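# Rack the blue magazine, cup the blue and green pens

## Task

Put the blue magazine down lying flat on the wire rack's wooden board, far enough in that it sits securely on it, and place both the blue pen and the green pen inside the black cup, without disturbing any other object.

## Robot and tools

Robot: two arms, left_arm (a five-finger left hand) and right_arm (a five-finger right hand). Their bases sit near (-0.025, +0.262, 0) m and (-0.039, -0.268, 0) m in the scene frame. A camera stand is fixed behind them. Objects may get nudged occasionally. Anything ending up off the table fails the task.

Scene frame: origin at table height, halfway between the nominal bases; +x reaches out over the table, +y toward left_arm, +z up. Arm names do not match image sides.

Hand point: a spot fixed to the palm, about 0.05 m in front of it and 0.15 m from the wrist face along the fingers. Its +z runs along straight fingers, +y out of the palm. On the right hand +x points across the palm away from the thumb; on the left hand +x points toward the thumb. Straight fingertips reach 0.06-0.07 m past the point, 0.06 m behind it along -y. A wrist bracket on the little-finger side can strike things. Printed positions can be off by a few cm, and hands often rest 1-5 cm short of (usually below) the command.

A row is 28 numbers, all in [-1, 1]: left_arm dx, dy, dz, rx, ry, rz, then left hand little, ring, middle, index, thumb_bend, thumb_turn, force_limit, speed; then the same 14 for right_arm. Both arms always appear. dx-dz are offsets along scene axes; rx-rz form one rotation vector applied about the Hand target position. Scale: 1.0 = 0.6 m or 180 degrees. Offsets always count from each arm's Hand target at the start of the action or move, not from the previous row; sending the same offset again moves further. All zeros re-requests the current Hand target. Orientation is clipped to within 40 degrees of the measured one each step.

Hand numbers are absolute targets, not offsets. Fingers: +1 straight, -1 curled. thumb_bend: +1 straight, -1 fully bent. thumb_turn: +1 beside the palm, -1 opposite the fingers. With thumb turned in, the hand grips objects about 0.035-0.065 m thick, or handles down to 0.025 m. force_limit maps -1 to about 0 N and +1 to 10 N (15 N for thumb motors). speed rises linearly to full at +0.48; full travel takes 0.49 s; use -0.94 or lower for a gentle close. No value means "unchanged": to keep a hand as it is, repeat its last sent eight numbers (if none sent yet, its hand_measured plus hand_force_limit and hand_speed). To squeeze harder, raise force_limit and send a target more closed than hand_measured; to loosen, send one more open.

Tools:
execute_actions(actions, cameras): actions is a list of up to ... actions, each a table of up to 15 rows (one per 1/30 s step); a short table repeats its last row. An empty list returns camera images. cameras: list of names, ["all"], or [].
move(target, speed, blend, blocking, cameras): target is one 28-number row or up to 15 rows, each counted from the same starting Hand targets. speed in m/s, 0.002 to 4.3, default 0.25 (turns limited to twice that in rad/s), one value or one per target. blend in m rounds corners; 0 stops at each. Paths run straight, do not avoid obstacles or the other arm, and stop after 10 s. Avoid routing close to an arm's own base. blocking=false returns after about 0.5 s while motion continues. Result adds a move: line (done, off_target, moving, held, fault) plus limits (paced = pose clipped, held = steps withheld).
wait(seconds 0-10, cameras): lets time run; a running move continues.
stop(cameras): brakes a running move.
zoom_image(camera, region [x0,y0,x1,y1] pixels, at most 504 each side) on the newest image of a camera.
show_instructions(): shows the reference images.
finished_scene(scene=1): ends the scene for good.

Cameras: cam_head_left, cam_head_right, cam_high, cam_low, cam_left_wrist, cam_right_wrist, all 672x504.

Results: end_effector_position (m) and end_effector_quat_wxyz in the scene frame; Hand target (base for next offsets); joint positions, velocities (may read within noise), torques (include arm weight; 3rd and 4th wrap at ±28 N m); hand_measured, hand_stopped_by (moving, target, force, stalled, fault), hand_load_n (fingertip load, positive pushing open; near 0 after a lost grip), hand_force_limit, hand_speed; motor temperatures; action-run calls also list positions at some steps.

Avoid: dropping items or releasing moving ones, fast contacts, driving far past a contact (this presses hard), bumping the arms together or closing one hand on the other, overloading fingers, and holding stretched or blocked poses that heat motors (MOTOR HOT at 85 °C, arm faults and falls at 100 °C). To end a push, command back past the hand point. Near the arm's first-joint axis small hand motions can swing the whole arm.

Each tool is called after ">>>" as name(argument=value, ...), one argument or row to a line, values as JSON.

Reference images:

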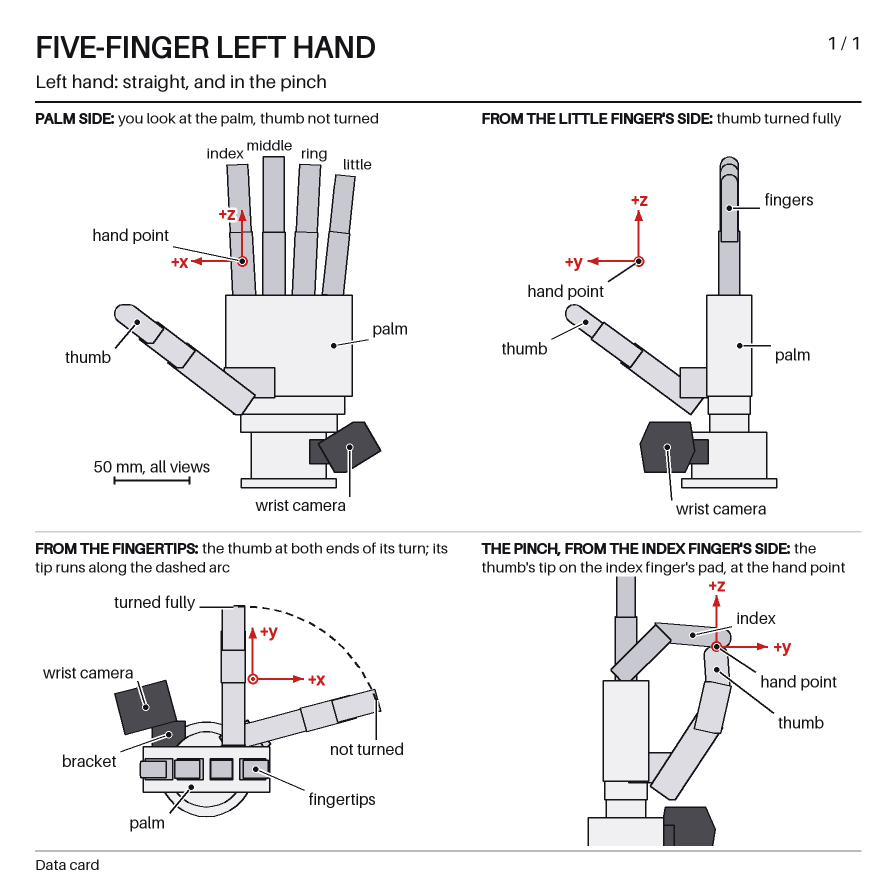

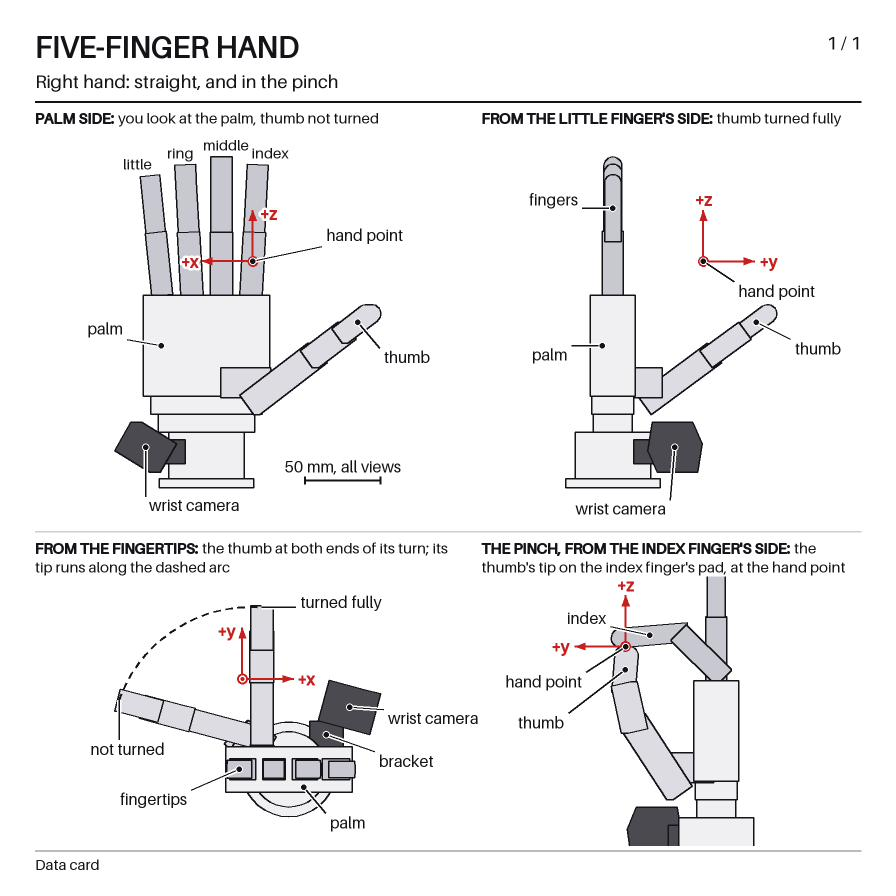

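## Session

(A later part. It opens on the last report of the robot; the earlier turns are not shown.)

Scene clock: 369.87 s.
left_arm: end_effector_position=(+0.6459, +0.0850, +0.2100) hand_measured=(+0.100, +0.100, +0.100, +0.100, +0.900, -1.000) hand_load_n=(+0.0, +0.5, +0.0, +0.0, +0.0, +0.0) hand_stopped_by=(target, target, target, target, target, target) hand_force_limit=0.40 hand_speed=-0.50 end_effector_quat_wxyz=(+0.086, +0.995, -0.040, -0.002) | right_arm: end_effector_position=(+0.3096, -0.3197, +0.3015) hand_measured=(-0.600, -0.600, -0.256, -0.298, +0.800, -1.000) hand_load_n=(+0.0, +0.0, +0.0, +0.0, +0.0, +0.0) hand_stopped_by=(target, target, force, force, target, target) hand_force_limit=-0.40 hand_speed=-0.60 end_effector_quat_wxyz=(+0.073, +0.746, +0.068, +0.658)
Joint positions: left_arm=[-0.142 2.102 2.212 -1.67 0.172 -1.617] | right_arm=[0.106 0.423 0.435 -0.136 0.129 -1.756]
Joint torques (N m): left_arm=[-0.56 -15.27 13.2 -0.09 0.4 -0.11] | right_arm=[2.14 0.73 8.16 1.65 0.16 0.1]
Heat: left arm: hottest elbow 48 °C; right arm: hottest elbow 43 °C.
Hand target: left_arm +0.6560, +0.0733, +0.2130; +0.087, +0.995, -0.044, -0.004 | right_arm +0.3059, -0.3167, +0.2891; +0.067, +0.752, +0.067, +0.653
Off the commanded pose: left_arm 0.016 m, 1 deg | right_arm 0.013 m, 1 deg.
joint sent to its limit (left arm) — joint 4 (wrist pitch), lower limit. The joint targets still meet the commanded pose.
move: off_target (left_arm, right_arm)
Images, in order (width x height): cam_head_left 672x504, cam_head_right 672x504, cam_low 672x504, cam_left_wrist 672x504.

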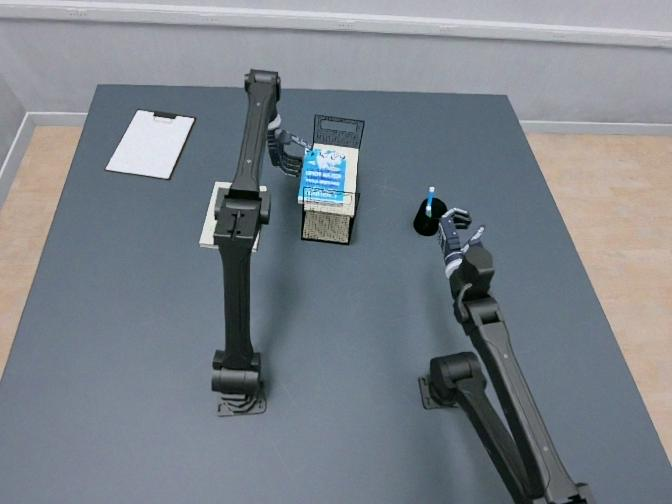

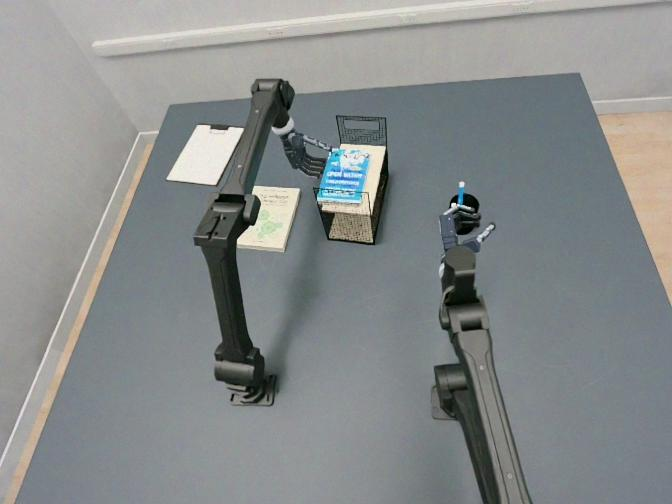

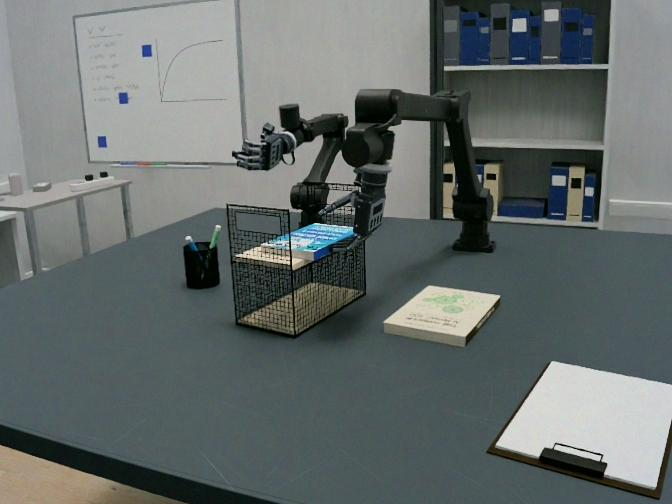

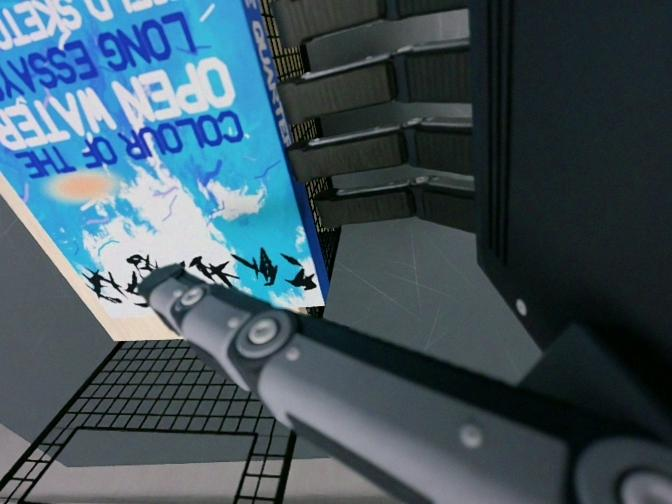

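>>> move(
  target=[0,-0.047,0.003,0,0,0,0.1,0.1,0.1,0.1,0.9,-1,0.4,-0.5, 0,0,0,0,0,0,-0.6,-0.6,-0.6,-0.6,0.8,-1,-0.4,-0.6],
  speed=0.08,
  cameras=["cam_low","cam_left_wrist","cam_head_left","cam_head_right"],
)

>>> zoom_image(
  camera="cam_low",
  region=[260, 160, 420, 300],
)

>>> zoom_image(
  camera="cam_head_left",
  region=[240, 90, 400, 260],
)

Scene clock: 372.83 s.
left_arm: end_effector_position=(+0.6466, +0.0587, +0.2107) hand_measured=(+0.100, +0.100, +0.100, +0.100, +0.900, -1.000) hand_load_n=(+0.0, +0.0, +0.0, +0.0, +0.0, +0.0) hand_stopped_by=(target, target, target, target, target, target) hand_force_limit=0.40 hand_speed=-0.50 end_effector_quat_wxyz=(+0.087, +0.996, -0.038, -0.001) | right_arm: end_effector_position=(+0.3096, -0.3197, +0.3015) hand_measured=(-0.600, -0.600, -0.256, -0.298, +0.800, -1.000) hand_load_n=(+0.5, +0.0, +0.0, +0.0, +0.0, +0.5) hand_stopped_by=(target, target, force, force, target, target) hand_force_limit=-0.40 hand_speed=-0.60 end_effector_quat_wxyz=(+0.073, +0.746, +0.068, +0.658)
Joint positions: left_arm=[-0.181 2.114 2.235 -1.671 0.172 -1.662] | right_arm=[0.106 0.423 0.435 -0.136 0.129 -1.756]
Joint torques (N m): left_arm=[-0.73 -15.5 13.27 -0.03 0.4 -0.1] | right_arm=[1.96 0.56 8.17 1.69 0.16 0.08]
Heat: left arm: hottest elbow 48 °C; right arm: hottest elbow 43 °C.
Hand target: left_arm +0.6560, +0.0451, +0.2150; +0.087, +0.995, -0.044, -0.004 | right_arm +0.3059, -0.3167, +0.2891; +0.067, +0.752, +0.067, +0.653
Off the commanded pose: left_arm 0.017 m, 1 deg | right_arm 0.013 m, 1 deg.
joint sent to its limit (left arm) — joint 4 (wrist pitch), lower limit. The joint targets still meet the commanded pose.
move: off_target (left_arm, right_arm)
Images, in order (width x height): cam_head_left 672x504, cam_head_right 672x504, cam_low 672x504, cam_left_wrist 672x504.

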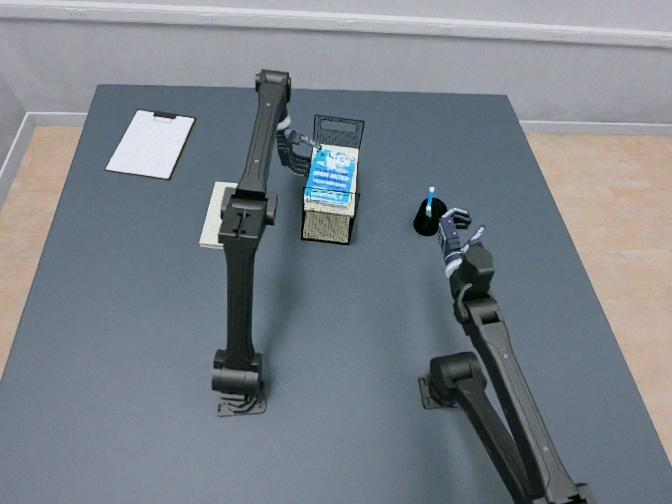

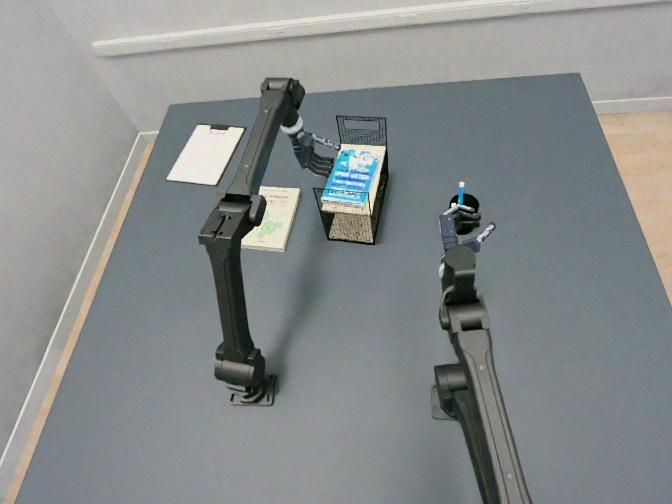

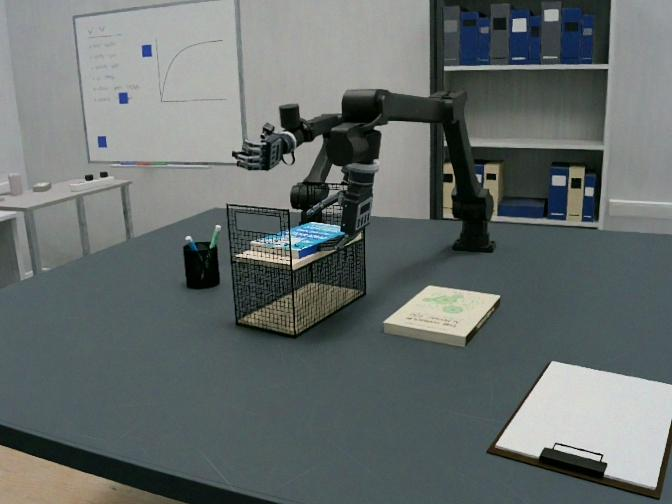

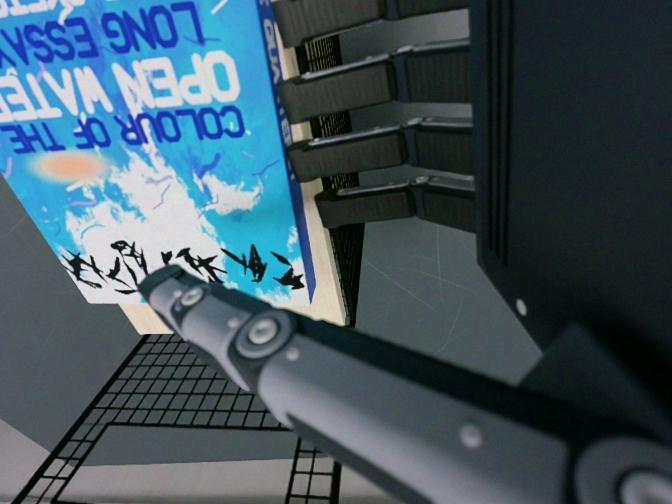

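Scaled by 3.150.

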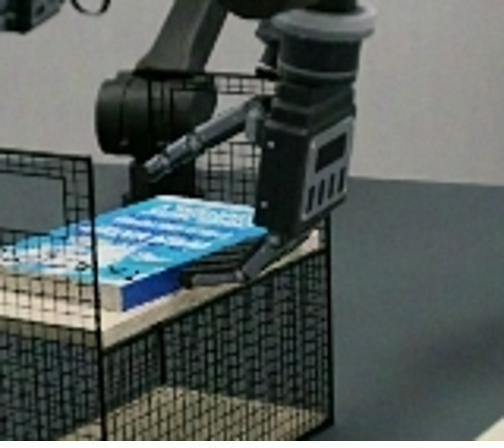

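Scaled by 2.965.

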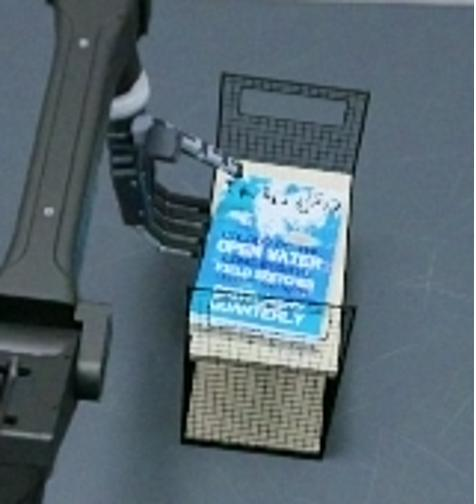

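>>> move(
  target=[
    [0,0.25,0.02,0,0,0,0.1,0.1,0.1,0.1,0.9,-1,0.4,-0.5, 0,0,0,0,0,0,-0.6,-0.6,-0.6,-0.6,0.8,-1,-0.4,-0.6],
    [-0.25,0.35,0.15,0,0,0,0.1,0.1,0.1,0.1,0.9,-1,0.4,-0.5, 0,0,0,0,0,0,-0.6,-0.6,-0.6,-0.6,0.8,-1,-0.4,-0.6],
  ],
  speed=[0.12,0.25],
  blend=[0.02,0],
  cameras=["all"],
)

>>> zoom_image(
  camera="cam_low",
  region=[150, 160, 400, 350],
)

>>> zoom_image(
  camera="cam_head_left",
  region=[200, 90, 460, 270],
)

>>> zoom_image(
  camera="cam_high",
  region=[220, 80, 440, 440],
)

Scene clock: 377.73 s.
left_arm: end_effector_position=(+0.5081, +0.2519, +0.2978) hand_measured=(+0.100, +0.100, +0.100, +0.100, +0.900, -1.000) hand_load_n=(+0.0, +0.0, +0.0, +0.0, +0.0, +0.0) hand_stopped_by=(target, target, target, target, target, target) hand_force_limit=0.40 hand_speed=-0.50 end_effector_quat_wxyz=(+0.085, +0.995, -0.036, +0.032) | right_arm: end_effector_position=(+0.3096, -0.3197, +0.3015) hand_measured=(-0.600, -0.600, -0.256, -0.298, +0.800, -1.000) hand_load_n=(+0.0, +0.0, +0.0, +0.0, +0.0, +0.0) hand_stopped_by=(target, target, force, force, target, target) hand_force_limit=-0.40 hand_speed=-0.60 end_effector_quat_wxyz=(+0.073, +0.746, +0.068, +0.658)
Joint positions: left_arm=[0.154 1.659 1.787 -1.671 0.18 -1.33] | right_arm=[0.106 0.423 0.435 -0.136 0.129 -1.756]
Joint torques (N m): left_arm=[1.14 -12.34 9.62 -0.03 0.31 0.1] | right_arm=[1.9 0.56 8.29 1.62 0.17 0.08]
Heat: left arm: hottest elbow 49 °C; right arm: hottest elbow 43 °C.
Hand target: left_arm +0.5060, +0.2550, +0.3048; +0.087, +0.995, -0.044, -0.004 | right_arm +0.3059, -0.3167, +0.2891; +0.067, +0.752, +0.067, +0.653
Off the commanded pose: left_arm 0.008 m, 4 deg | right_arm 0.013 m, 1 deg.
joint sent to its limit (left arm) — joint 4 (wrist pitch), lower limit. The joint targets are off in orientation, not in position.
move: off_target (left_arm, right_arm)

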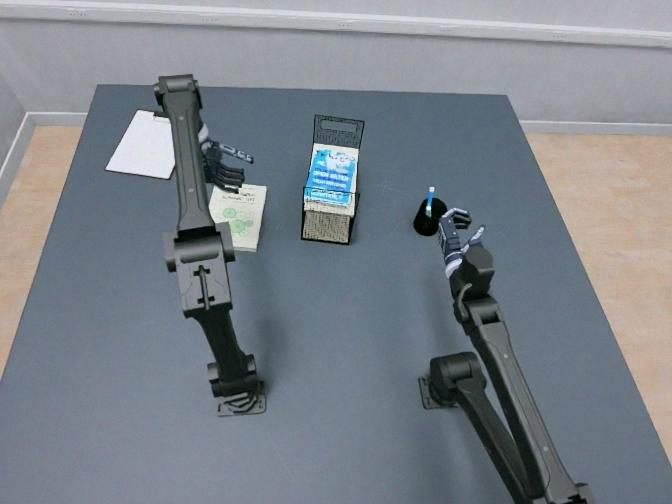

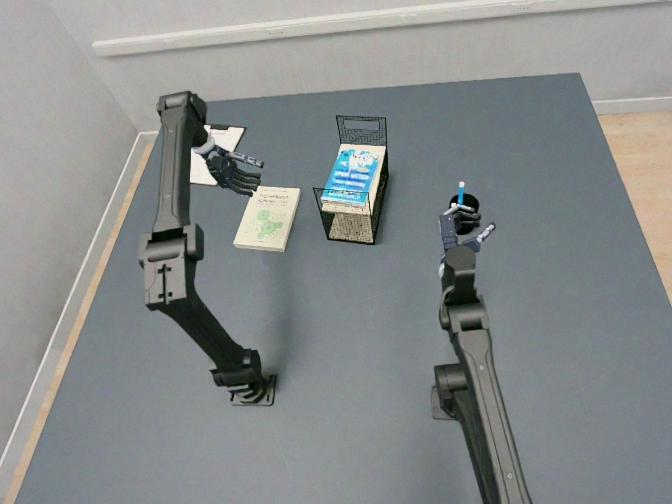

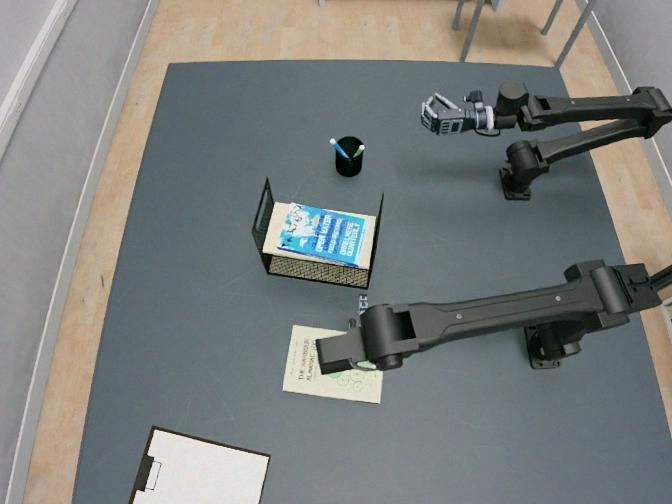

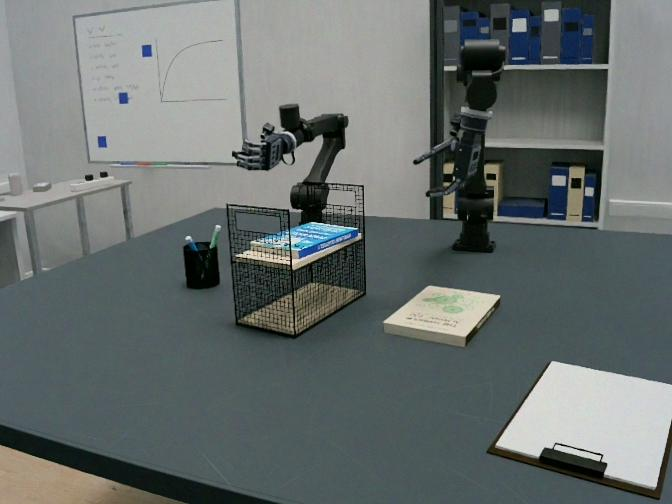

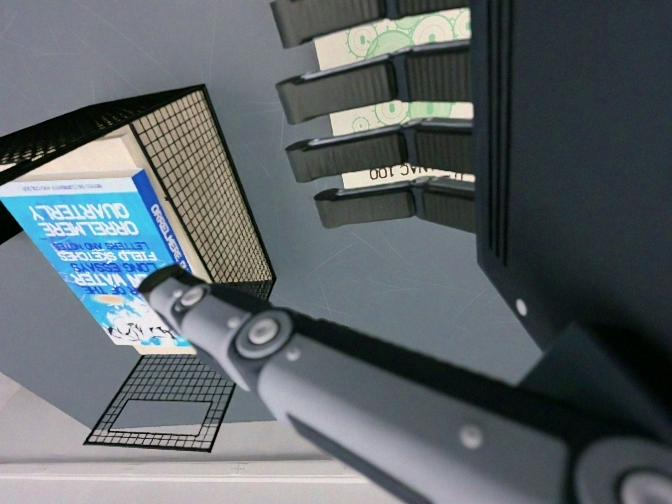

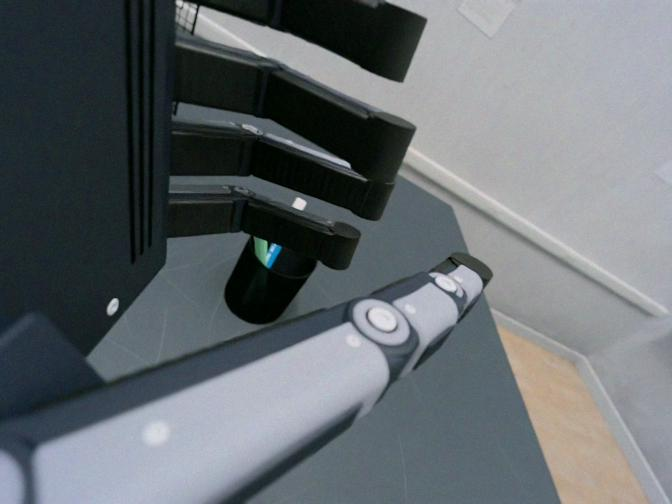

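Scaled by 2.016.

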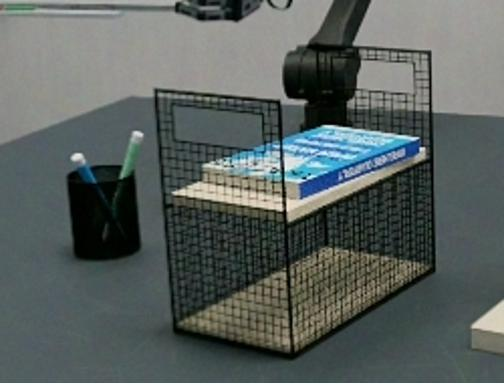

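Scaled by 1.938.

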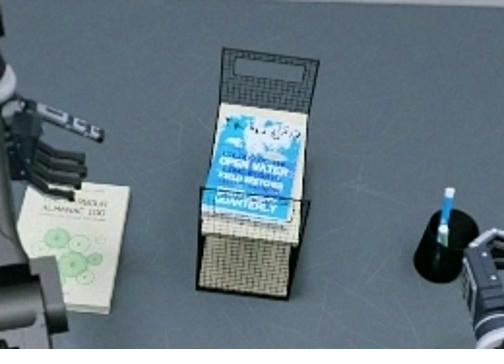

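Scaled by 1.400.

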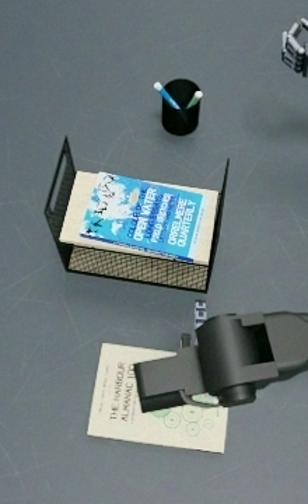

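>>> finished_scene(
)

The scene is finished: the task was done.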